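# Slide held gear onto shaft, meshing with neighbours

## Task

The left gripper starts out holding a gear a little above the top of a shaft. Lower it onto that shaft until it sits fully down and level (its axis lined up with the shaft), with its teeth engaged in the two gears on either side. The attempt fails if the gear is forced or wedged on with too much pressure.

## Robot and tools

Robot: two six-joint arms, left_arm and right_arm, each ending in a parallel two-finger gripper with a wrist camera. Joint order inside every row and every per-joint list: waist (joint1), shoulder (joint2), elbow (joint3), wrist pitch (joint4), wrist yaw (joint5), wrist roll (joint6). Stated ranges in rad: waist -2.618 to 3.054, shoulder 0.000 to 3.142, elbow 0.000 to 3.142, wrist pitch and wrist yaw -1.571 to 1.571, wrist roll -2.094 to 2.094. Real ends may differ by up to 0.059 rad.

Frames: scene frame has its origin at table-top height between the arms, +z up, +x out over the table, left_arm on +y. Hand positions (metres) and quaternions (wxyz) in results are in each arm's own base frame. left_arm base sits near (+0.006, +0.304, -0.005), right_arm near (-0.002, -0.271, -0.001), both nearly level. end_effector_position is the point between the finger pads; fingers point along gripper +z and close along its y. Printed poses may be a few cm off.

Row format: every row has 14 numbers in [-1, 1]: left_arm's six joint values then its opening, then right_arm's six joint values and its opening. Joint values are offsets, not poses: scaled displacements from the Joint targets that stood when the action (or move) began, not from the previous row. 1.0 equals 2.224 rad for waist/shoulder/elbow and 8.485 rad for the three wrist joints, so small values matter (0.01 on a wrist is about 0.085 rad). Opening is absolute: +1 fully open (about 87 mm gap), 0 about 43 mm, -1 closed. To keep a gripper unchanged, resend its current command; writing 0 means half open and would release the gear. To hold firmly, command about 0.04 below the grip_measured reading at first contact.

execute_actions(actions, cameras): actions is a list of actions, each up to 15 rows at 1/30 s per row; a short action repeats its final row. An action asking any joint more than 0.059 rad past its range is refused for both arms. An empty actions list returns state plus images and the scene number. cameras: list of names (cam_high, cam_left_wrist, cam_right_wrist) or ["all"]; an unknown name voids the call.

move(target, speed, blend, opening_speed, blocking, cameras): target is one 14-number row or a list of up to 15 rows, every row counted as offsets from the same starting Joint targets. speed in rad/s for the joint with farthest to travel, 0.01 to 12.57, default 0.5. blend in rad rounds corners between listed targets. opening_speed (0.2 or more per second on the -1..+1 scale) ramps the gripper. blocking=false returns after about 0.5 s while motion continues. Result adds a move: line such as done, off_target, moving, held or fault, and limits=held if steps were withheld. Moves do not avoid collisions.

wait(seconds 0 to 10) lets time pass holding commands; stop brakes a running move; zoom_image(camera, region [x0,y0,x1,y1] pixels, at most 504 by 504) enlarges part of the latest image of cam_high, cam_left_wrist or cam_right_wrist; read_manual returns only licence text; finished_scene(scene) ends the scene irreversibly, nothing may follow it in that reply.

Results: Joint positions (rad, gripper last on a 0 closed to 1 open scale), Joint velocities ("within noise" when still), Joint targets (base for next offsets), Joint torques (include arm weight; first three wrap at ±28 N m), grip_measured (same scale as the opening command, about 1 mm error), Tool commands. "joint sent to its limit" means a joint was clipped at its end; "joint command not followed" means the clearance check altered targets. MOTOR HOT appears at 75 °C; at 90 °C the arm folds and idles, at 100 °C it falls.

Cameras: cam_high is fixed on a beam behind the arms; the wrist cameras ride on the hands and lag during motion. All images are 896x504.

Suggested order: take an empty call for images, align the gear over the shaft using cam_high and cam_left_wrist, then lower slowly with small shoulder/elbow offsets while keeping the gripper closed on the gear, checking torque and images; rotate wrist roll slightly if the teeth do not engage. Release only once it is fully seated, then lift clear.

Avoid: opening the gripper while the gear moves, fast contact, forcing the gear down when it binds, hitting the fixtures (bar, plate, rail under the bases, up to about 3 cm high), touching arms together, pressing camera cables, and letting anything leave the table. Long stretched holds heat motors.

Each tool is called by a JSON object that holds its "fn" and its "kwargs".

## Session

{"fn": "execute_actions", "kwargs": {"actions": [], "cameras": ["cam_high","cam_left_wrist"]}}

Scene clock: 0.00 s.
left_arm: end_effector_position=(+0.2826, -0.1438, +0.1208) grip_measured=-0.511 end_effector_quat_wxyz=(-0.008, +0.859, +0.512, +0.005) | right_arm: end_effector_position=(+0.3825, +0.0000, +0.3605) grip_measured=+1.000 end_effector_quat_wxyz=(+0.707, +0.000, +0.707, +0.000)
Joint positions: left_arm=[-0.61 1.758 1.505 -1.329 -0.015 1.457 0.244] | right_arm=[0 1.047 1.047 0 0 0 1]
Joint velocities: within noise
Joint torques (N m): no reading
Heat: left arm: 27 °C; right arm: 29 °C.
Joint targets: left_arm=[-0.607 1.747 1.512 -1.335 -0.020 1.457] | right_arm=[0.000 1.043 1.058 0.005 -0.001 0.000]
Tool commands: left_gripper/opening=-1.0 right_gripper/opening=+1.0
Images, in order (width x height): cam_high 896x504, cam_left_wrist 896x504.

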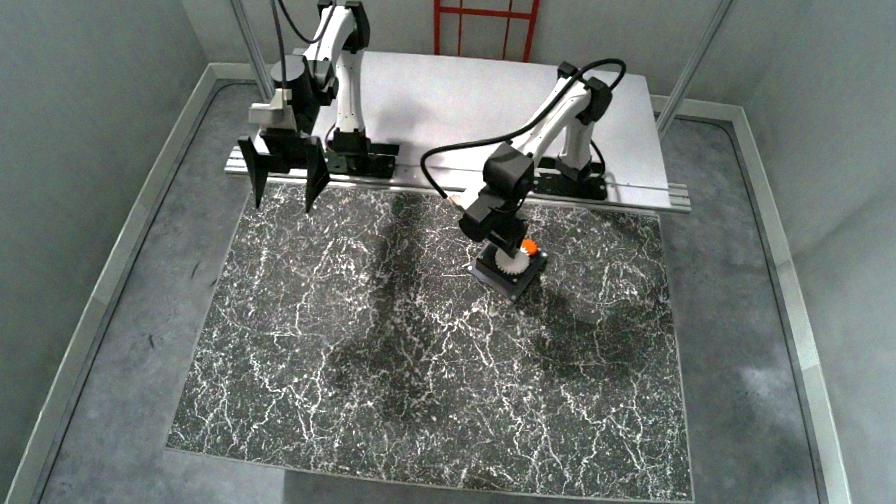

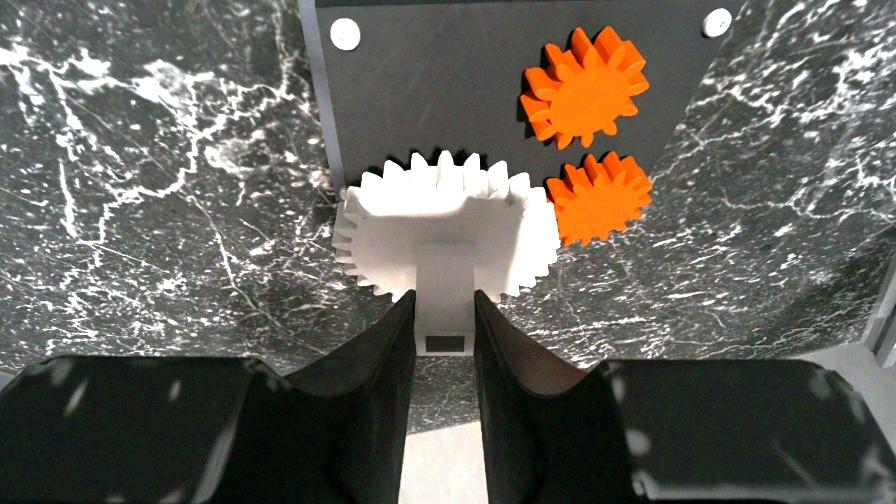

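{"fn": "move", "kwargs": {"target": [[0,0,0,0,0,0,-1,0,0.4501,-0.2927,0.182,0,0.1851,0.5],[0,0,0,0,0,0,-1,0.3507,0.4501,-0.2927,0.182,0,0.1851,0.5]], "speed": 1.0, "blend": [0.1,0], "cameras": ["cam_right_wrist"]}}

{"fn": "zoom_image", "kwargs": {"camera": "cam_right_wrist", "region": [330, 180, 490, 340]}}

{"fn": "move", "kwargs": {"target": [[0,0,0,0,0,0,-1,-0.1443,0,0,0,0,0,0.5],[0,0,0,0,0,0,-1,-0.1443,0.0809,0.1996,-0.0207,-0.1001,0,0.5]], "speed": 0.8, "blend": [0.1,0], "cameras": ["cam_right_wrist"]}}

{"fn": "zoom_image", "kwargs": {"camera": "cam_right_wrist", "region": [410, 190, 570, 350]}}

Scene clock: 13.70 s.
left_arm: end_effector_position=(+0.2826, -0.1438, +0.1208) grip_measured=-0.511 end_effector_quat_wxyz=(-0.008, +0.859, +0.512, +0.005) | right_arm: end_effector_position=(+0.2771, +0.3346, +0.0681) grip_measured=+0.500 end_effector_quat_wxyz=(+0.250, +0.288, +0.697, +0.607)
Joint positions: left_arm=[-0.61 1.758 1.505 -1.329 -0.015 1.457 0.244] | right_arm=[0.78 2.031 0.412 1.481 -0.007 1.571 0.75]
Joint torques (N m): left_arm=[0.14 -7.54 5.9 0.32 0.14 0] | right_arm=[-0.23 -5.39 2.32 2.98 0.01 0.03]
Heat: left arm: 29 °C; right arm: 31 °C.
Joint targets: left_arm=[-0.607 1.747 1.512 -1.335 -0.020 1.457] | right_arm=[0.780 2.044 0.407 1.550 0.000 1.571]
move: off_target (right_arm); right_arm: the wrist pitch is farthest, 0.068 rad from its target
camera_calibration:
cam_right_wrist: T_world_to_cam=[[-0.0894004, -0.0987403, -0.991089, 0.12339], [-0.992354, -0.0761904, 0.0971051, 0.314055], [-0.0850997, 0.992192, -0.0911739, -0.157133], [0, 0, 0, 1]] pos_world=[0.309312, 0.192017, 0.0774683]
Images, in order (width x height): cam_right_wrist 896x504.

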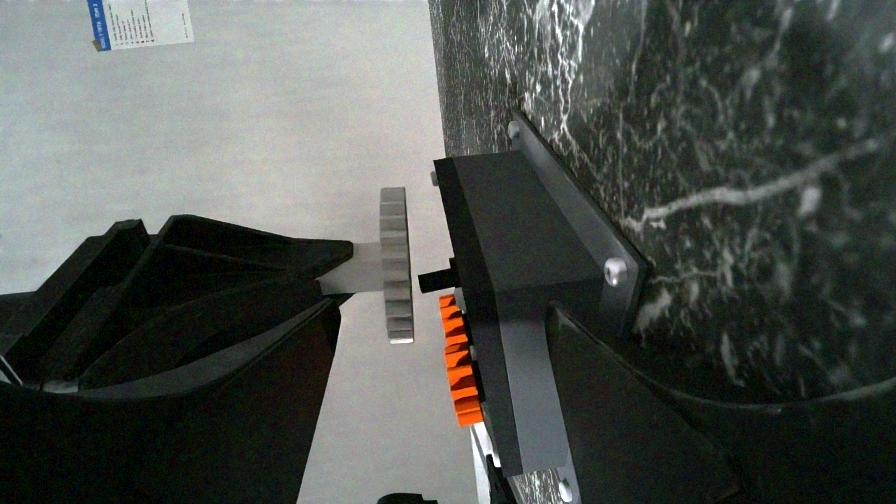

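Scaled by 3.150 from the camera's 896x504 image, which has a finer 1280x720 frame.

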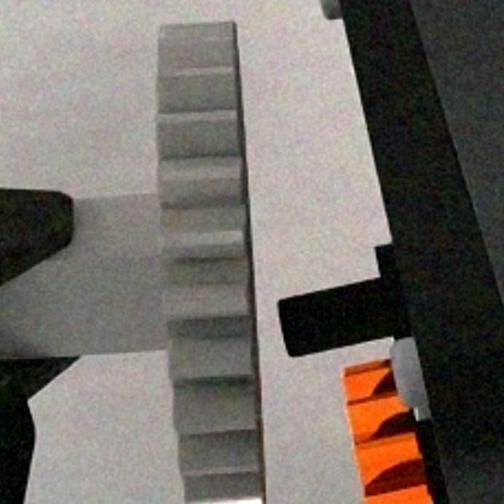

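Scene clock: 16.03 s.
left_arm: end_effector_position=(+0.2826, -0.1438, +0.1208) grip_measured=-0.511 end_effector_quat_wxyz=(-0.008, +0.859, +0.512, +0.005) | right_arm: end_effector_position=(+0.3268, +0.3386, +0.0978) grip_measured=+0.500 end_effector_quat_wxyz=(+0.096, +0.096, +0.701, +0.701)
Joint positions: left_arm=[-0.61 1.758 1.505 -1.329 -0.015 1.457 0.244] | right_arm=[0.46 2.204 0.83 1.375 -0.84 1.571 0.75]
Joint torques (N m): left_arm=[0.24 -7.47 5.89 0.32 0.12 -0.01] | right_arm=[-0.29 -6.98 5.87 1.99 -0.14 0.02]
Heat: left arm: 30 °C; right arm: 32 °C.
Joint targets: left_arm=[-0.607 1.747 1.512 -1.335 -0.020 1.457] | right_arm=[0.459 2.224 0.851 1.374 -0.850 1.570]
move: done
camera_calibration:
cam_right_wrist: T_world_to_cam=[[0.00837438, 0.00275651, -0.999961, 0.0922109], [-0.829507, -0.558431, -0.00848626, 0.481212], [-0.558433, 0.829546, -0.00238997, 0.0468781], [0, 0, 0, 1]] pos_world=[0.424575, 0.229582, 0.096403]
Images, in order (width x height): cam_right_wrist 896x504.

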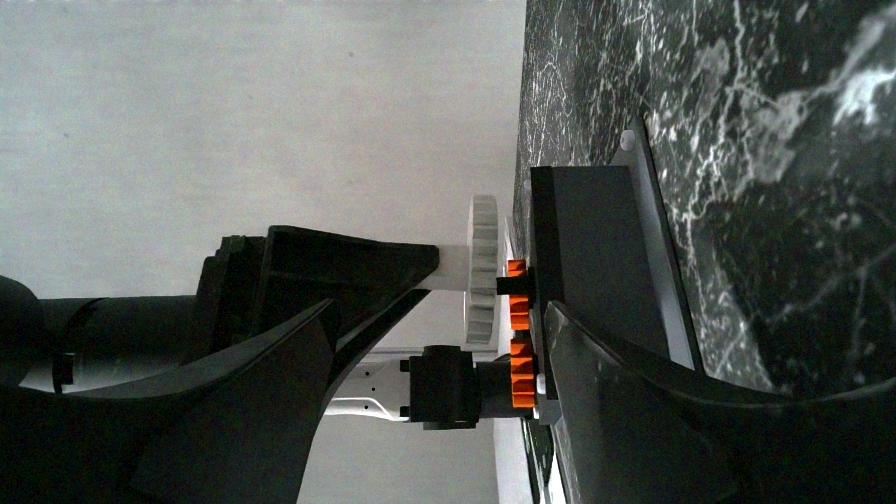

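Scaled by 3.150 from the camera's 896x504 image, which has a finer 1280x720 frame.

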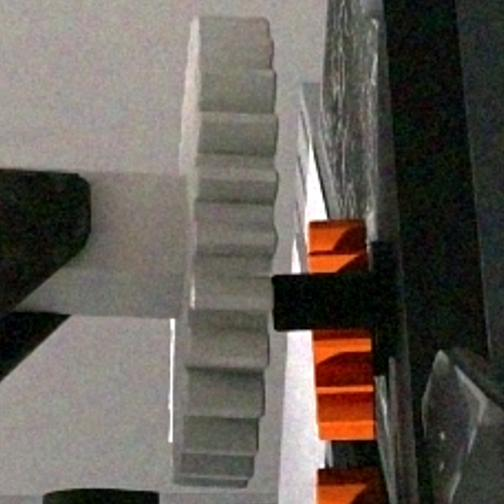

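{"fn": "move", "kwargs": {"target": [[0,0,0.0211,-0.0055,0,0,-1,0,0,0,0,0,0,0.5],[-0.0220,-0.0904,-0.0733,0.0148,-0.0041,0,-1,0,0,0,0,0,0,0.5]], "speed": 0.2, "cameras": ["cam_right_wrist"]}}

{"fn": "zoom_image", "kwargs": {"camera": "cam_right_wrist", "region": [390, 180, 550, 340]}}

Scene clock: 85.97 s.
left_arm: end_effector_position=(+0.2698, -0.1444, +0.1365) grip_measured=-0.511 end_effector_quat_wxyz=(+0.053, +0.867, +0.494, +0.044) | right_arm: end_effector_position=(+0.3267, +0.3386, +0.0978) grip_measured=+0.500 end_effector_quat_wxyz=(+0.095, +0.095, +0.701, +0.701)
Joint positions: left_arm=[-0.65 1.579 1.36 -1.22 -0.04 1.457 0.244] | right_arm=[0.46 2.204 0.83 1.375 -0.841 1.571 0.75]
Joint torques (N m): left_arm=[-0.57 -8.02 4.68 0.73 -0.01 -0.04] | right_arm=[-0.28 -6.98 5.86 2 -0.15 0.03]
Heat: left arm: 35 °C; right arm: 36 °C.
Joint targets: left_arm=[-0.656 1.546 1.349 -1.210 -0.055 1.457] | right_arm=[0.459 2.224 0.851 1.374 -0.850 1.570]
move: done
camera_calibration:
cam_right_wrist: T_world_to_cam=[[0.00837225, 0.00276294, -0.999961, 0.0922111], [-0.829074, -0.559075, -0.00848624, 0.481093], [-0.559077, 0.829112, -0.00239003, 0.0471958], [0, 0, 0, 1]] pos_world=[0.424476, 0.229582, 0.096403]
Images, in order (width x height): cam_right_wrist 896x504.

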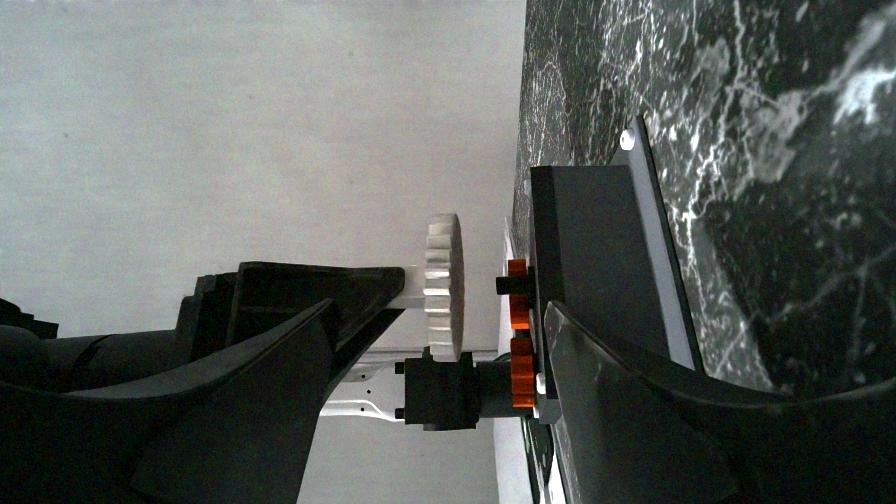

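Scaled by 3.150 from the camera's 896x504 image, which has a finer 1280x720 frame.

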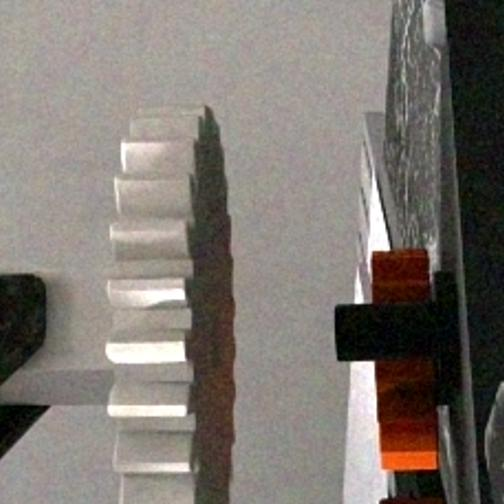

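{"fn": "move", "kwargs": {"target": [[0,0,0,0,0,0,-1,0,-0.0809,-0.1996,0.0207,0.1001,0,0.5],[0,0,0,0,0,0,-1,0.1443,-0.0809,-0.1996,0.0207,0.1001,0,0.5]], "speed": 0.8, "blend": [0.1,0], "cameras": ["cam_right_wrist"]}}

{"fn": "zoom_image", "kwargs": {"camera": "cam_right_wrist", "region": [300, 200, 460, 360]}}

Scene clock: 94.53 s.
left_arm: end_effector_position=(+0.2699, -0.1444, +0.1365) grip_measured=-0.511 end_effector_quat_wxyz=(+0.053, +0.867, +0.494, +0.044) | right_arm: end_effector_position=(+0.2747, +0.3354, +0.0548) grip_measured=+0.500 end_effector_quat_wxyz=(+0.241, +0.289, +0.708, +0.598)
Joint positions: left_arm=[-0.65 1.579 1.36 -1.219 -0.04 1.457 0.244] | right_arm=[0.78 2.068 0.417 1.482 -0.021 1.572 0.75]
Joint torques (N m): left_arm=[-0.7 -8.02 4.71 0.71 -0.01 -0.02] | right_arm=[-0.2 -8.38 1.74 2.97 0.12 0.02]
Heat: left arm: 35 °C; right arm: 37 °C.
Joint targets: left_arm=[-0.656 1.546 1.349 -1.210 -0.055 1.457] | right_arm=[0.780 2.044 0.407 1.550 0.000 1.570]
move: off_target (right_arm); right_arm: the wrist pitch is farthest, 0.068 rad from its target
camera_calibration:
cam_right_wrist: T_world_to_cam=[[-0.111964, -0.119283, -0.986527, 0.122885], [-0.988626, -0.0869424, 0.122715, 0.314221], [-0.100409, 0.989046, -0.108192, -0.153114], [0, 0, 0, 1]] pos_world=[0.309032, 0.193414, 0.0661039]
Images, in order (width x height): cam_right_wrist 896x504.

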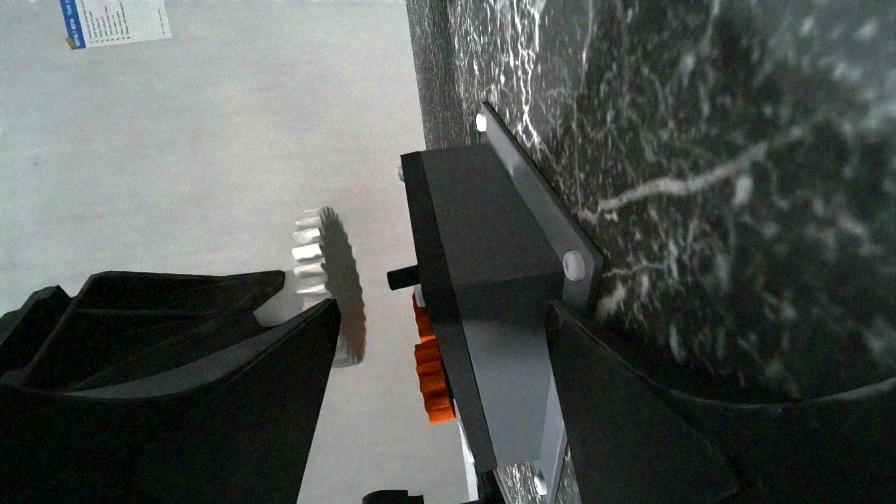

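Scaled by 3.150 from the camera's 896x504 image, which has a finer 1280x720 frame.

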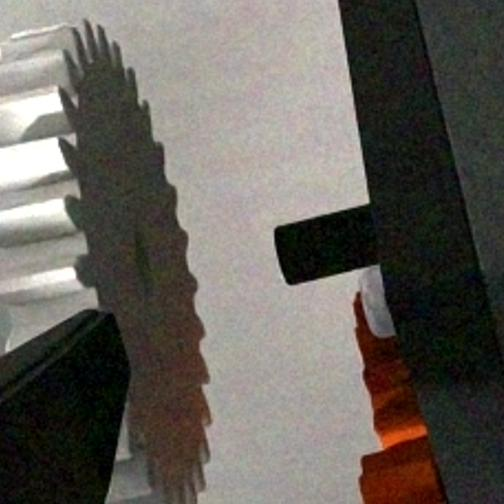

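{"fn": "move", "kwargs": {"target": [0.0090,-0.0085,-0.0353,0.0088,0,0,-1,0,0,0,0,0,0,0.5], "speed": 0.12, "cameras": ["cam_right_wrist"]}}

{"fn": "zoom_image", "kwargs": {"camera": "cam_right_wrist", "region": [320, 190, 480, 350]}}

{"fn": "move", "kwargs": {"target": [[0,0,0,0,0,0,-1,-0.1443,0,0,0,0,0,0.5],[0,0,0,0,0,0,-1,-0.1443,0.0809,0.1996,-0.0207,-0.1001,0,0.5]], "speed": 0.8, "blend": [0.1,0], "cameras": ["cam_right_wrist"]}}

{"fn": "zoom_image", "kwargs": {"camera": "cam_right_wrist", "region": [400, 200, 560, 360]}}

Scene clock: 154.23 s.
left_arm: end_effector_position=(+0.2685, -0.1433, +0.1208) grip_measured=-0.511 end_effector_quat_wxyz=(+0.058, +0.866, +0.494, +0.046) | right_arm: end_effector_position=(+0.2748, +0.3353, +0.0548) grip_measured=+0.500 end_effector_quat_wxyz=(+0.241, +0.289, +0.708, +0.598)
Joint positions: left_arm=[-0.65 1.563 1.28 -1.145 -0.04 1.457 0.244] | right_arm=[0.78 2.068 0.417 1.482 -0.021 1.572 0.75]
Joint torques (N m): left_arm=[0.99 -8.09 4.77 0.72 -0.03 0] | right_arm=[-0.2 -8.38 1.73 2.97 0.14 0.02]
Heat: left arm: 37 °C; right arm: 42 °C.
Joint targets: left_arm=[-0.636 1.527 1.271 -1.135 -0.055 1.457] | right_arm=[0.780 2.044 0.407 1.550 0.000 1.570]
move: off_target (left_arm, right_arm); left_arm: the shoulder is farthest, 0.036 rad from its target; right_arm: the wrist pitch is farthest, 0.068 rad from its target
camera_calibration:
cam_right_wrist: T_world_to_cam=[[-0.112016, -0.119242, -0.986526, 0.122893], [-0.988661, -0.0865454, 0.122719, 0.314155], [-0.100013, 0.989086, -0.108196, -0.153244], [0, 0, 0, 1]] pos_world=[0.309032, 0.193414, 0.0661039]
Images, in order (width x height): cam_right_wrist 896x504.

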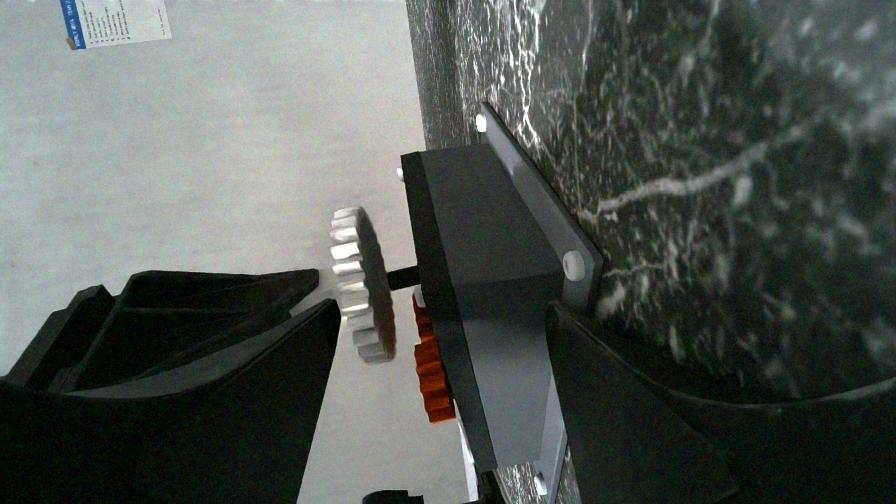

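Scaled by 3.150 from the camera's 896x504 image, which has a finer 1280x720 frame.

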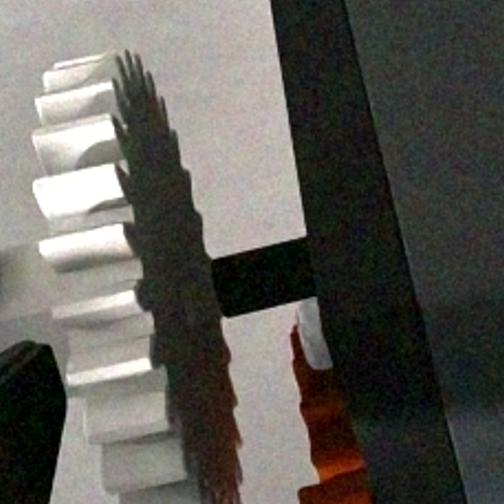

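Scene clock: 156.57 s.
left_arm: end_effector_position=(+0.2686, -0.1433, +0.1208) grip_measured=-0.511 end_effector_quat_wxyz=(+0.058, +0.866, +0.494, +0.047) | right_arm: end_effector_position=(+0.3269, +0.3384, +0.0977) grip_measured=+0.500 end_effector_quat_wxyz=(+0.095, +0.096, +0.701, +0.701)
Joint positions: left_arm=[-0.65 1.563 1.28 -1.145 -0.04 1.457 0.244] | right_arm=[0.459 2.204 0.83 1.374 -0.84 1.572 0.75]
Joint torques (N m): left_arm=[1.13 -8.13 4.83 0.72 -0.01 -0.04] | right_arm=[-0.27 -6.98 5.86 1.99 -0.18 0.02]
Heat: left arm: 36 °C; right arm: 42 °C.
Joint targets: left_arm=[-0.636 1.527 1.271 -1.135 -0.055 1.457] | right_arm=[0.459 2.224 0.851 1.374 -0.850 1.570]
move: off_target (left_arm); left_arm: the shoulder is farthest, 0.036 rad from its target
camera_calibration:
cam_right_wrist: T_world_to_cam=[[0.00690552, 0.00261879, -0.999973, 0.0926674], [-0.829721, -0.558133, -0.00719149, 0.481079], [-0.558136, 0.829748, -0.00168133, 0.0468589], [0, 0, 0, 1]] pos_world=[0.424675, 0.229382, 0.0962033]
Images, in order (width x height): cam_right_wrist 896x504.

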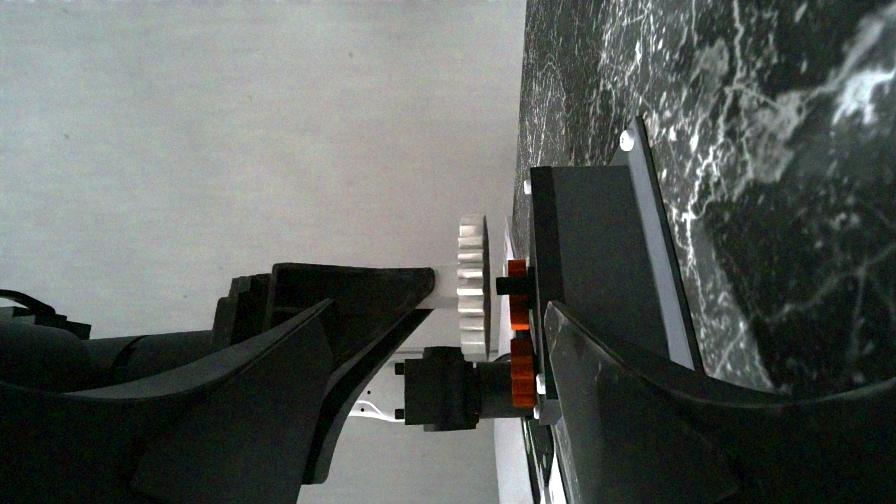

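Scaled by 3.150 from the camera's 896x504 image, which has a finer 1280x720 frame.

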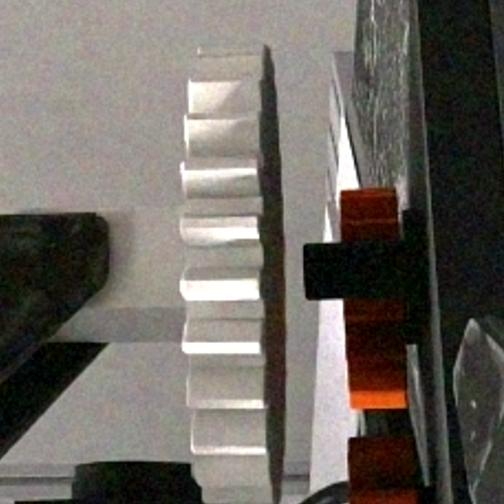

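{"fn": "move", "kwargs": {"target": [0.0036,0,-0.0025,-0.0038,0,0,-1,0,0,0,0,0,0,0.5], "speed": 0.06, "cameras": ["cam_right_wrist"]}}

{"fn": "zoom_image", "kwargs": {"camera": "cam_right_wrist", "region": [400, 200, 560, 360]}}

Scene clock: 174.50 s.
left_arm: end_effector_position=(+0.2684, -0.1392, +0.1192) grip_measured=-0.511 end_effector_quat_wxyz=(+0.054, +0.864, +0.499, +0.045) | right_arm: end_effector_position=(+0.3268, +0.3384, +0.0977) grip_measured=+0.500 end_effector_quat_wxyz=(+0.095, +0.096, +0.701, +0.701)
Joint positions: left_arm=[-0.639 1.563 1.275 -1.148 -0.04 1.457 0.244] | right_arm=[0.459 2.204 0.83 1.374 -0.841 1.572 0.75]
Joint torques (N m): left_arm=[0.92 -8.01 4.93 0.43 -0.02 -0.03] | right_arm=[-0.28 -6.98 5.86 2 -0.16 0.02]
Heat: left arm: 36 °C; right arm: 39 °C.
Joint targets: left_arm=[-0.628 1.527 1.265 -1.167 -0.055 1.457] | right_arm=[0.459 2.224 0.851 1.374 -0.850 1.570]
move: off_target (left_arm); left_arm: the shoulder is farthest, 0.036 rad from its target
camera_calibration:
cam_right_wrist: T_world_to_cam=[[0.00690327, 0.00262353, -0.999973, 0.0926677], [-0.829318, -0.558731, -0.00719104, 0.481018], [-0.558734, 0.829345, -0.00168133, 0.0470671], [0, 0, 0, 1]] pos_world=[0.424575, 0.229482, 0.0962033]
Images, in order (width x height): cam_right_wrist 896x504.

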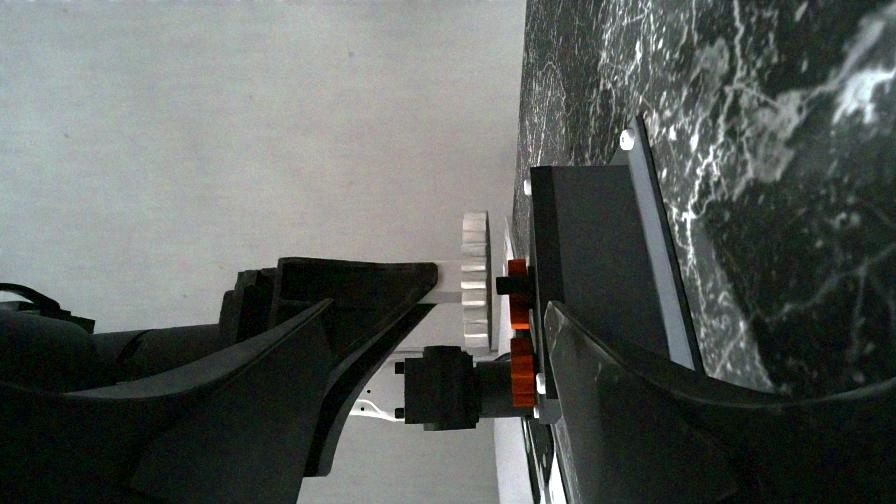

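Scaled by 3.150 from the camera's 896x504 image, which has a finer 1280x720 frame.

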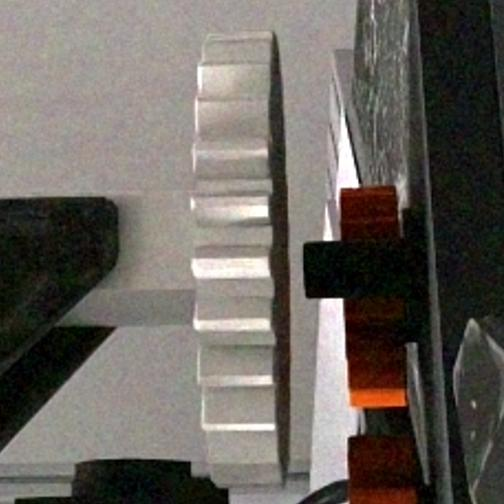

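{"fn": "move", "kwargs": {"target": [-0.0108,0,0,0,0,0,-1,0,0,0,0,0,0,0.5], "speed": 0.06, "cameras": ["cam_right_wrist"]}}

{"fn": "zoom_image", "kwargs": {"camera": "cam_right_wrist", "region": [400, 200, 560, 360]}}

{"fn": "move", "kwargs": {"target": [[0,0,0,0,0,0,-1,0,-0.0809,-0.1996,0.0207,0.1001,0,0.5],[0,0,0,0,0,0,-1,0.1443,-0.0809,-0.1996,0.0207,0.1001,0,0.5]], "speed": 0.8, "blend": [0.1,0], "cameras": ["cam_right_wrist"]}}

{"fn": "zoom_image", "kwargs": {"camera": "cam_right_wrist", "region": [320, 205, 480, 365]}}

Scene clock: 191.47 s.
left_arm: end_effector_position=(+0.2676, -0.1408, +0.1192) grip_measured=-0.511 end_effector_quat_wxyz=(+0.054, +0.865, +0.496, +0.045) | right_arm: end_effector_position=(+0.3268, +0.3384, +0.0977) grip_measured=+0.500 end_effector_quat_wxyz=(+0.095, +0.096, +0.701, +0.701)
Joint positions: left_arm=[-0.645 1.563 1.275 -1.148 -0.04 1.457 0.244] | right_arm=[0.459 2.204 0.83 1.374 -0.841 1.572 0.75]
Joint torques (N m): left_arm=[-0.65 -8.1 4.79 0.44 -0.03 -0.05] | right_arm=[-0.27 -6.98 5.86 2 -0.16 0.02]
Heat: left arm: 36 °C; right arm: 39 °C.
Joint targets: left_arm=[-0.652 1.527 1.265 -1.167 -0.055 1.457] | right_arm=[0.459 2.224 0.851 1.374 -0.850 1.570]
move: off_target (left_arm); left_arm: the shoulder is farthest, 0.036 rad from its target
camera_calibration:
cam_right_wrist: T_world_to_cam=[[0.00690327, 0.00262353, -0.999973, 0.0926677], [-0.829318, -0.558731, -0.00719104, 0.481018], [-0.558734, 0.829345, -0.00168133, 0.0470671], [0, 0, 0, 1]] pos_world=[0.424575, 0.229482, 0.0962033]
Images, in order (width x height): cam_right_wrist 896x504.

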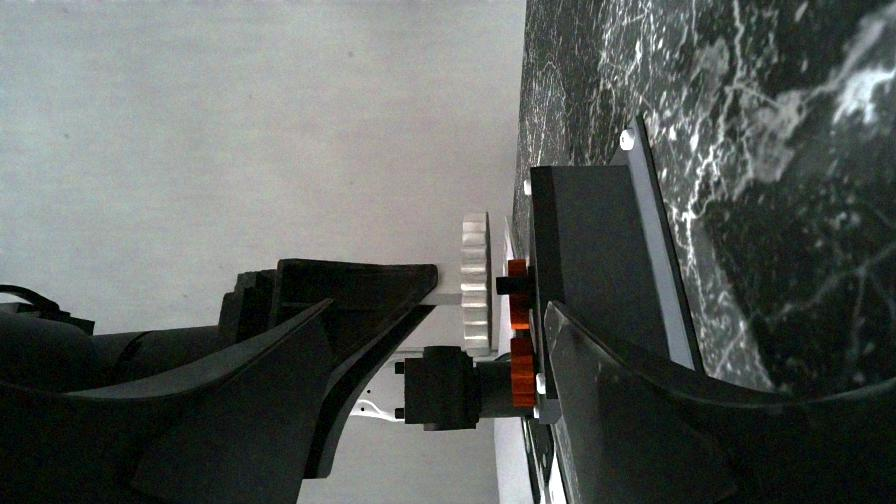

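Scaled by 3.150 from the camera's 896x504 image, which has a finer 1280x720 frame.

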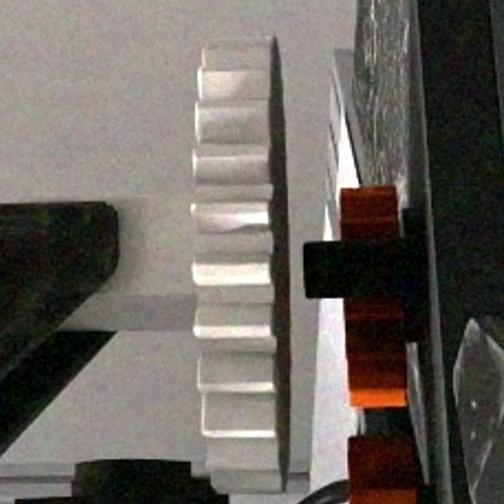

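Scene clock: 193.37 s.
left_arm: end_effector_position=(+0.2675, -0.1410, +0.1192) grip_measured=-0.511 end_effector_quat_wxyz=(+0.054, +0.865, +0.496, +0.045) | right_arm: end_effector_position=(+0.2749, +0.3353, +0.0548) grip_measured=+0.500 end_effector_quat_wxyz=(+0.241, +0.289, +0.708, +0.598)
Joint positions: left_arm=[-0.646 1.563 1.275 -1.148 -0.04 1.457 0.244] | right_arm=[0.779 2.068 0.417 1.482 -0.021 1.572 0.75]
Joint torques (N m): left_arm=[-0.73 -8.1 4.83 0.42 -0.02 -0.01] | right_arm=[-0.16 -8.38 1.73 2.97 0.14 0.01]
Heat: left arm: 36 °C; right arm: 39 °C.
Joint targets: left_arm=[-0.652 1.527 1.265 -1.167 -0.055 1.457] | right_arm=[0.780 2.044 0.407 1.550 0.000 1.570]
move: off_target (left_arm, right_arm); left_arm: the shoulder is farthest, 0.036 rad from its target; right_arm: the wrist pitch is farthest, 0.068 rad from its target
camera_calibration:
cam_right_wrist: T_world_to_cam=[[-0.112239, -0.118953, -0.986536, 0.122807], [-0.988636, -0.0865508, 0.122914, 0.314238], [-0.100007, 0.98912, -0.107887, -0.153175], [0, 0, 0, 1]] pos_world=[0.309132, 0.193314, 0.0660037]
Images, in order (width x height): cam_right_wrist 896x504.

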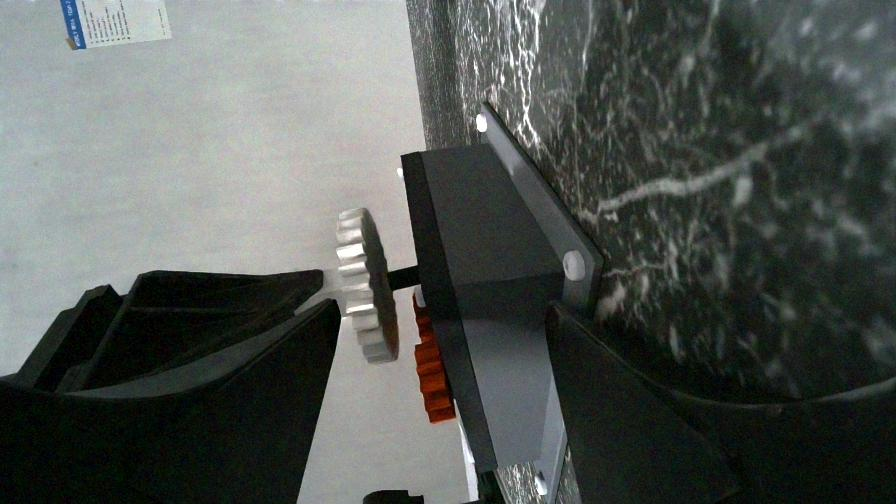

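Scaled by 3.150 from the camera's 896x504 image, which has a finer 1280x720 frame.

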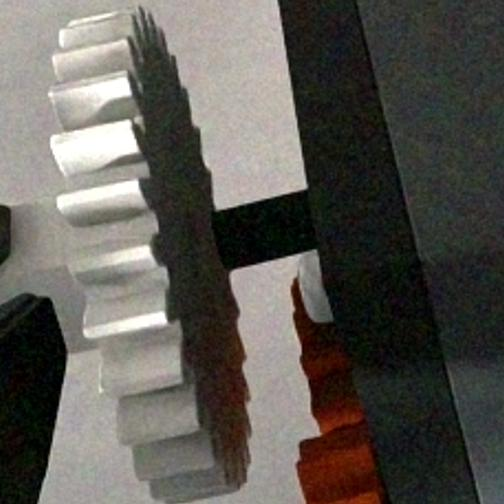

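{"fn": "move", "kwargs": {"target": [-0.0016,0,-0.0089,0.0080,0,0,-1,0,0,0,0,0,0,0.5], "speed": 0.06, "cameras": ["cam_right_wrist"]}}

{"fn": "zoom_image", "kwargs": {"camera": "cam_right_wrist", "region": [320, 205, 480, 365]}}

Scene clock: 212.33 s.
left_arm: end_effector_position=(+0.2685, -0.1428, +0.1144) grip_measured=-0.511 end_effector_quat_wxyz=(+0.058, +0.866, +0.495, +0.047) | right_arm: end_effector_position=(+0.2749, +0.3352, +0.0548) grip_measured=+0.500 end_effector_quat_wxyz=(+0.241, +0.289, +0.707, +0.598)
Joint positions: left_arm=[-0.649 1.563 1.254 -1.119 -0.041 1.457 0.244] | right_arm=[0.779 2.068 0.417 1.482 -0.021 1.572 0.75]
Joint torques (N m): left_arm=[-0.75 -8.14 4.9 0.84 0.01 -0.05] | right_arm=[-0.16 -8.38 1.72 2.97 0.14 0.01]
Heat: left arm: 36 °C; right arm: 42 °C.
Joint targets: left_arm=[-0.656 1.527 1.246 -1.099 -0.055 1.457] | right_arm=[0.780 2.044 0.407 1.550 0.000 1.570]
move: off_target (left_arm, right_arm); left_arm: the shoulder is farthest, 0.036 rad from its target; right_arm: the wrist pitch is farthest, 0.068 rad from its target
camera_calibration:
cam_right_wrist: T_world_to_cam=[[-0.112282, -0.11901, -0.986524, 0.122831], [-0.988671, -0.0861417, 0.122918, 0.314169], [-0.0996093, 0.989149, -0.10799, -0.153297], [0, 0, 0, 1]] pos_world=[0.309131, 0.193315, 0.0660038]
Images, in order (width x height): cam_right_wrist 896x504.

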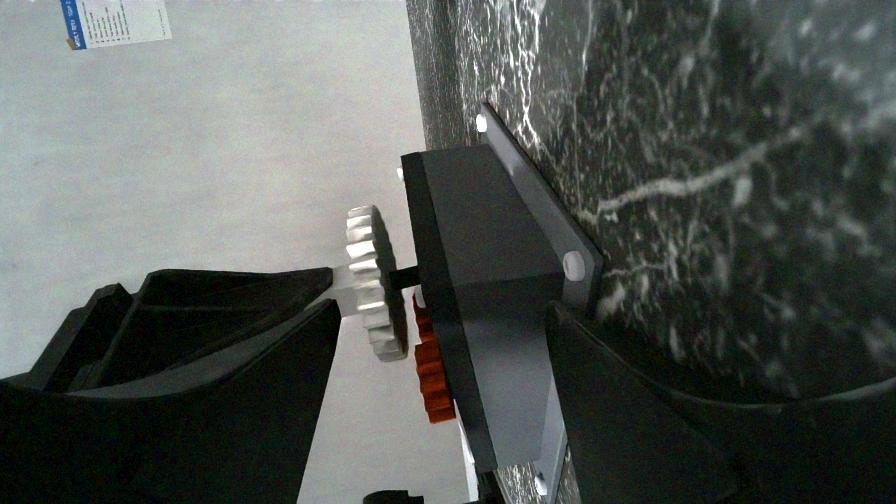

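Scaled by 3.150 from the camera's 896x504 image, which has a finer 1280x720 frame.

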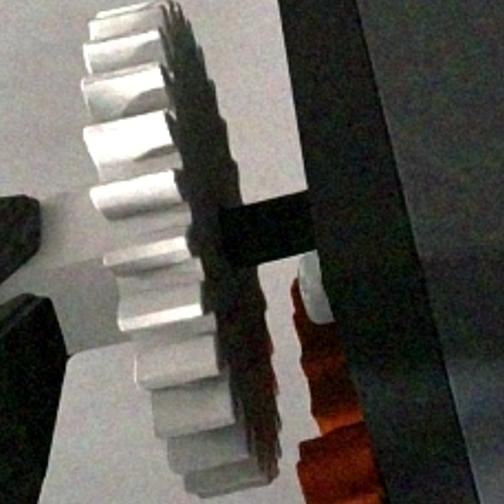

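{"fn": "move", "kwargs": {"target": [0,0.0004,-0.0053,0.0014,0,0,-1,0,0,0,0,0,0,0.5], "speed": 0.05}}

Scene clock: 217.43 s.
left_arm: end_effector_position=(+0.2688, -0.1430, +0.1115) grip_measured=-0.511 end_effector_quat_wxyz=(+0.059, +0.866, +0.495, +0.047) | right_arm: end_effector_position=(+0.2749, +0.3352, +0.0548) grip_measured=+0.500 end_effector_quat_wxyz=(+0.241, +0.289, +0.707, +0.598)
Joint positions: left_arm=[-0.649 1.563 1.243 -1.105 -0.041 1.457 0.244] | right_arm=[0.779 2.068 0.417 1.482 -0.021 1.572 0.75]
Joint torques (N m): left_arm=[-0.68 -8.1 4.88 0.82 -0.01 -0.02] | right_arm=[-0.17 -8.38 1.73 2.97 0.14 0.01]
Heat: left arm: 36 °C; right arm: 43 °C.
Joint targets: left_arm=[-0.656 1.528 1.234 -1.087 -0.055 1.457] | right_arm=[0.780 2.044 0.407 1.550 0.000 1.570]
move: off_target (right_arm); right_arm: the wrist pitch is farthest, 0.068 rad from its target

{"fn": "move", "kwargs": {"target": [0,0.0004,-0.0053,0.0014,0,0,-1,0,0,0,0,0,0,0.5], "speed": 0.05, "cameras": ["cam_right_wrist"]}}

{"fn": "zoom_image", "kwargs": {"camera": "cam_right_wrist", "region": [320, 205, 480, 365]}}

Scene clock: 221.37 s.
left_arm: end_effector_position=(+0.2689, -0.1431, +0.1094) grip_measured=-0.511 end_effector_quat_wxyz=(+0.059, +0.866, +0.495, +0.048) | right_arm: end_effector_position=(+0.2749, +0.3352, +0.0548) grip_measured=+0.500 end_effector_quat_wxyz=(+0.241, +0.289, +0.707, +0.598)
Joint positions: left_arm=[-0.649 1.563 1.234 -1.095 -0.041 1.457 0.244] | right_arm=[0.779 2.068 0.417 1.482 -0.021 1.572 0.75]
Joint torques (N m): left_arm=[-0.75 -7.98 4.55 0.82 0 -0.04] | right_arm=[-0.16 -8.38 1.74 2.97 0.14 0.01]
Heat: left arm: 36 °C; right arm: 43 °C.
Joint targets: left_arm=[-0.656 1.528 1.222 -1.076 -0.055 1.457] | right_arm=[0.780 2.044 0.407 1.550 0.000 1.570]
move: off_target (right_arm); right_arm: the wrist pitch is farthest, 0.068 rad from its target
camera_calibration:
cam_right_wrist: T_world_to_cam=[[-0.112282, -0.11901, -0.986524, 0.122831], [-0.988671, -0.0861417, 0.122918, 0.314169], [-0.0996093, 0.989149, -0.10799, -0.153297], [0, 0, 0, 1]] pos_world=[0.309131, 0.193315, 0.0660038]
Images, in order (width x height): cam_right_wrist 896x504.

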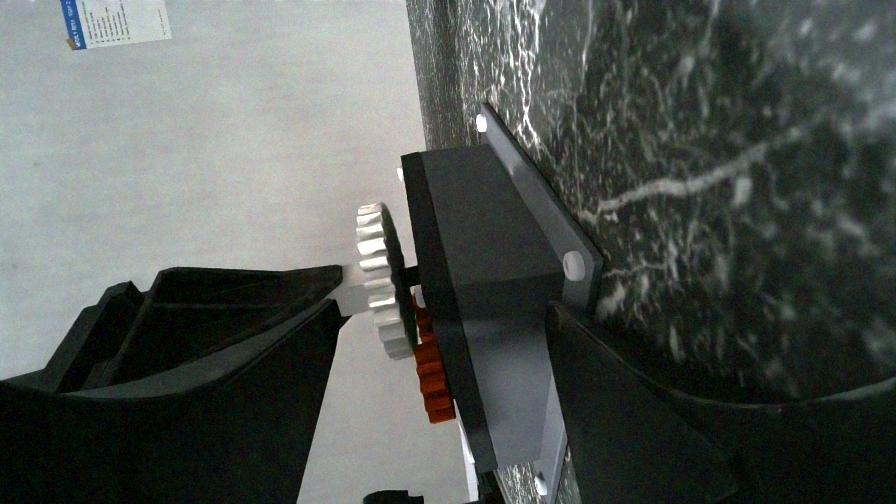

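Scaled by 3.150 from the camera's 896x504 image, which has a finer 1280x720 frame.

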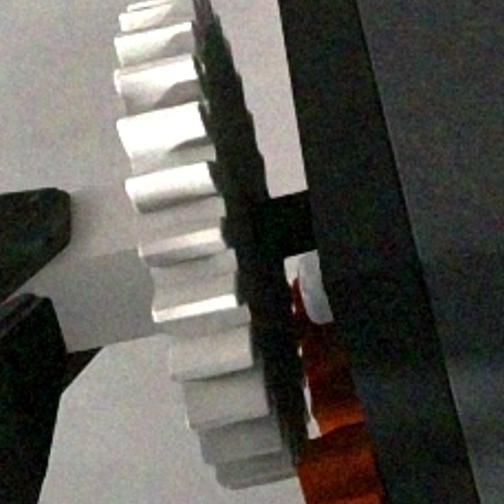

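{"fn": "move", "kwargs": {"target": [0,0.0030,-0.0055,0.0014,0,0,-1,0,0,0,0,0,0,0.5], "speed": 0.05, "cameras": ["cam_left_wrist"]}}

{"fn": "zoom_image", "kwargs": {"camera": "cam_left_wrist", "region": [480, 110, 640, 330]}}

Scene clock: 226.77 s.
left_arm: end_effector_position=(+0.2689, -0.1429, +0.1092) grip_measured=-0.511 end_effector_quat_wxyz=(+0.062, +0.866, +0.495, +0.049) | right_arm: end_effector_position=(+0.2749, +0.3352, +0.0548) grip_measured=+0.500 end_effector_quat_wxyz=(+0.241, +0.289, +0.707, +0.598)
Joint positions: left_arm=[-0.649 1.557 1.227 -1.087 -0.042 1.457 0.244] | right_arm=[0.779 2.068 0.417 1.482 -0.021 1.572 0.75]
Joint torques (N m): left_arm=[-0.64 -6.9 4.21 0.88 0 -0.05] | right_arm=[-0.16 -8.39 1.73 2.97 0.14 0.02]
Heat: left arm: 36 °C; right arm: 44 °C.
Joint targets: left_arm=[-0.656 1.535 1.210 -1.064 -0.055 1.457] | right_arm=[0.780 2.044 0.407 1.550 0.000 1.570]
move: off_target (right_arm); right_arm: the wrist pitch is farthest, 0.068 rad from its target
camera_calibration:
cam_left_wrist: T_world_to_cam=[[-0.847546, 0.505903, -0.160399, 0.316254], [0.201077, 0.585793, 0.785121, -0.0368365], [0.491155, 0.633174, -0.598212, 0.165208], [0, 0, 0, 1]] pos_world=[0.194304, -0.243021, 0.178478]
Images, in order (width x height): cam_left_wrist 896x504.

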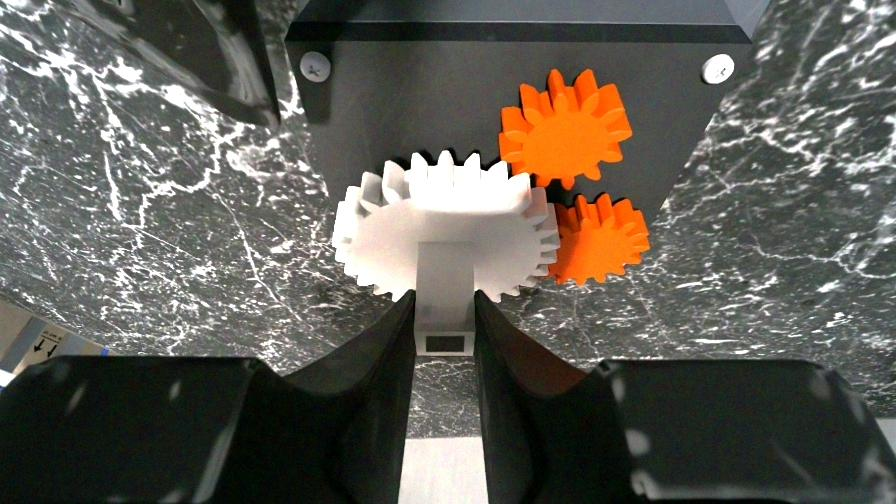

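Scaled by 2.291 from the camera's 896x504 image, which has a finer 1280x720 frame.

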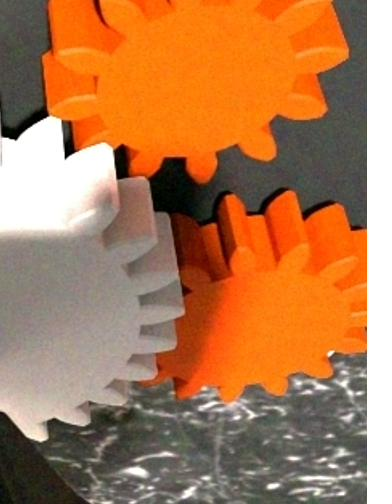

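{"fn": "zoom_image", "kwargs": {"camera": "cam_left_wrist", "region": [480, 120, 580, 220]}}

{"fn": "zoom_image", "kwargs": {"camera": "cam_left_wrist", "region": [510, 190, 610, 290]}}

Scaled by 5.040 from the camera's 896x504 image, which has a finer 1280x720 frame.

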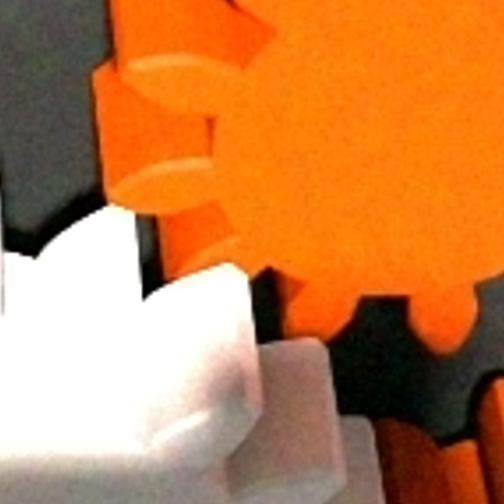

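Scaled by 5.040 from the camera's 896x504 image, which has a finer 1280x720 frame.

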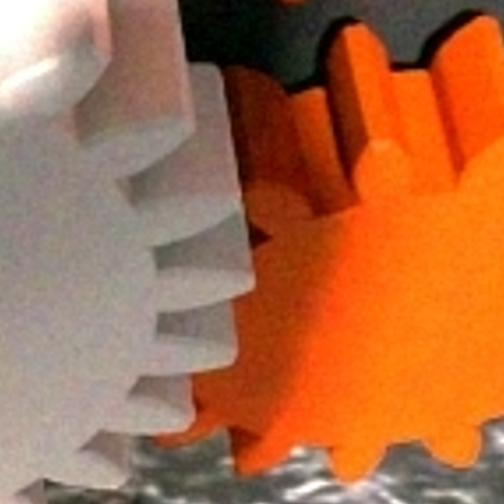

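{"fn": "move", "kwargs": {"target": [0,-0.0090,-0.0070,0,0,0.0140,-1,0,0,0,0,0,0,0.5], "speed": 0.06}}

Scene clock: 241.13 s.
left_arm: end_effector_position=(+0.2691, -0.1426, +0.1091) grip_measured=-0.511 end_effector_quat_wxyz=(+0.060, +0.889, +0.451, +0.053) | right_arm: end_effector_position=(+0.2749, +0.3352, +0.0548) grip_measured=+0.500 end_effector_quat_wxyz=(+0.241, +0.289, +0.707, +0.598)
Joint positions: left_arm=[-0.649 1.541 1.208 -1.084 -0.043 1.557 0.244] | right_arm=[0.779 2.068 0.417 1.482 -0.021 1.572 0.75]
Joint torques (N m): left_arm=[-0.73 -7.16 4.52 0.85 0 0.16] | right_arm=[-0.17 -8.38 1.73 2.97 0.14 0.01]
Heat: left arm: 36 °C; right arm: 45 °C.
Joint targets: left_arm=[-0.656 1.515 1.194 -1.064 -0.055 1.576] | right_arm=[0.780 2.044 0.407 1.550 0.000 1.570]
move: off_target (right_arm); right_arm: the wrist pitch is farthest, 0.068 rad from its target

{"fn": "move", "kwargs": {"target": [[0,0.003,-0.0080,0.0018,0,0,-1,0,0,0,0,0,0,0.5],[0,0.011,0.0,0.0018,0,-0.0160,-1,0,0,0,0,0,0,0.5]], "speed": 0.06, "cameras": ["cam_left_wrist"]}}

{"fn": "zoom_image", "kwargs": {"camera": "cam_left_wrist", "region": [480, 120, 580, 220]}}

Scene clock: 250.97 s.
left_arm: end_effector_position=(+0.2678, -0.1411, +0.1083) grip_measured=-0.511 end_effector_quat_wxyz=(+0.068, +0.867, +0.491, +0.054) | right_arm: end_effector_position=(+0.2749, +0.3352, +0.0548) grip_measured=+0.500 end_effector_quat_wxyz=(+0.241, +0.289, +0.707, +0.598)
Joint positions: left_arm=[-0.649 1.535 1.198 -1.066 -0.046 1.465 0.244] | right_arm=[0.779 2.068 0.417 1.482 -0.021 1.572 0.75]
Joint torques (N m): left_arm=[-0.8 -4.63 5.26 0.86 0.06 -0.29] | right_arm=[-0.17 -8.38 1.73 2.97 0.14 0.01]
Heat: left arm: 35 °C; right arm: 46 °C.
Joint targets: left_arm=[-0.656 1.540 1.194 -1.049 -0.055 1.441] | right_arm=[0.780 2.044 0.407 1.550 0.000 1.570]
move: off_target (right_arm); right_arm: the wrist pitch is farthest, 0.068 rad from its target
camera_calibration:
cam_left_wrist: T_world_to_cam=[[-0.841696, 0.510496, -0.175901, 0.315021], [0.192795, 0.588439, 0.785219, -0.0343194], [0.504358, 0.627004, -0.593708, 0.159206], [0, 0, 0, 1]] pos_world=[0.191471, -0.240445, 0.176883]
Images, in order (width x height): cam_left_wrist 896x504.

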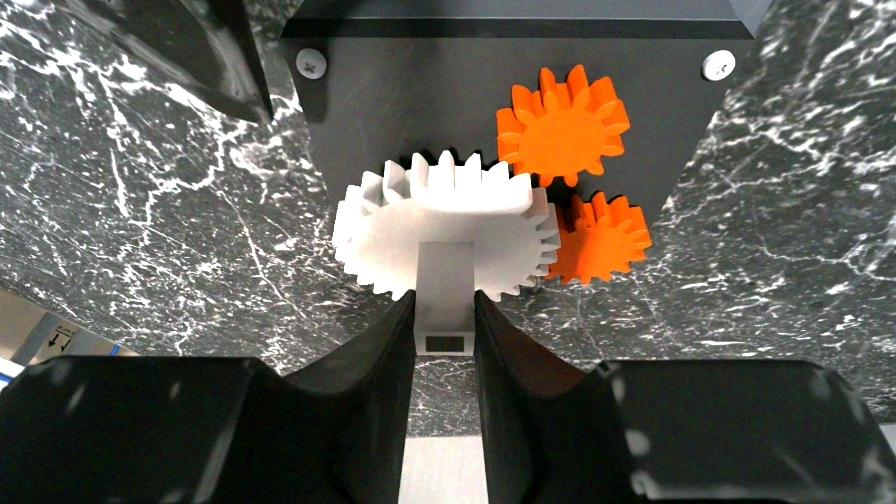

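Scaled by 5.040 from the camera's 896x504 image, which has a finer 1280x720 frame.

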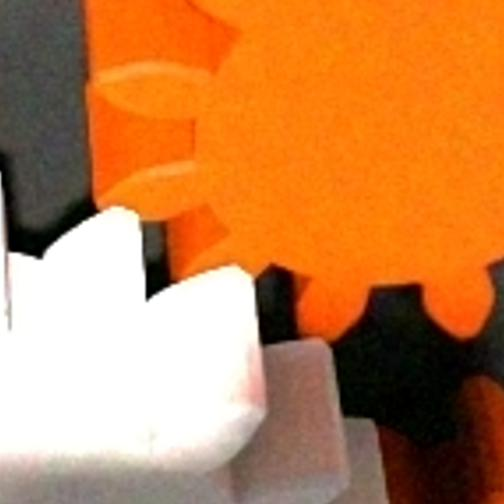

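{"fn": "move", "kwargs": {"target": [0,0.0247,0.0080,-0.0080,0,0,-1,0,0,0,0,0,0,0.5], "speed": 0.06}}

Scene clock: 255.80 s.
left_arm: end_effector_position=(+0.2687, -0.1407, +0.1067) grip_measured=-0.511 end_effector_quat_wxyz=(+0.055, +0.867, +0.492, +0.053) | right_arm: end_effector_position=(+0.2749, +0.3352, +0.0548) grip_measured=+0.500 end_effector_quat_wxyz=(+0.241, +0.289, +0.707, +0.598)
Joint positions: left_arm=[-0.651 1.56 1.218 -1.085 -0.054 1.462 0.244] | right_arm=[0.779 2.068 0.417 1.482 -0.021 1.572 0.75]
Joint torques (N m): left_arm=[-0.62 -2.45 5.05 0.35 0.15 -0.28] | right_arm=[-0.17 -8.38 1.73 2.97 0.14 0.01]
Heat: left arm: 35 °C; right arm: 46 °C.
Joint targets: left_arm=[-0.656 1.595 1.212 -1.116 -0.055 1.441] | right_arm=[0.780 2.044 0.407 1.550 0.000 1.570]
move: off_target (right_arm); right_arm: the wrist pitch is farthest, 0.068 rad from its target


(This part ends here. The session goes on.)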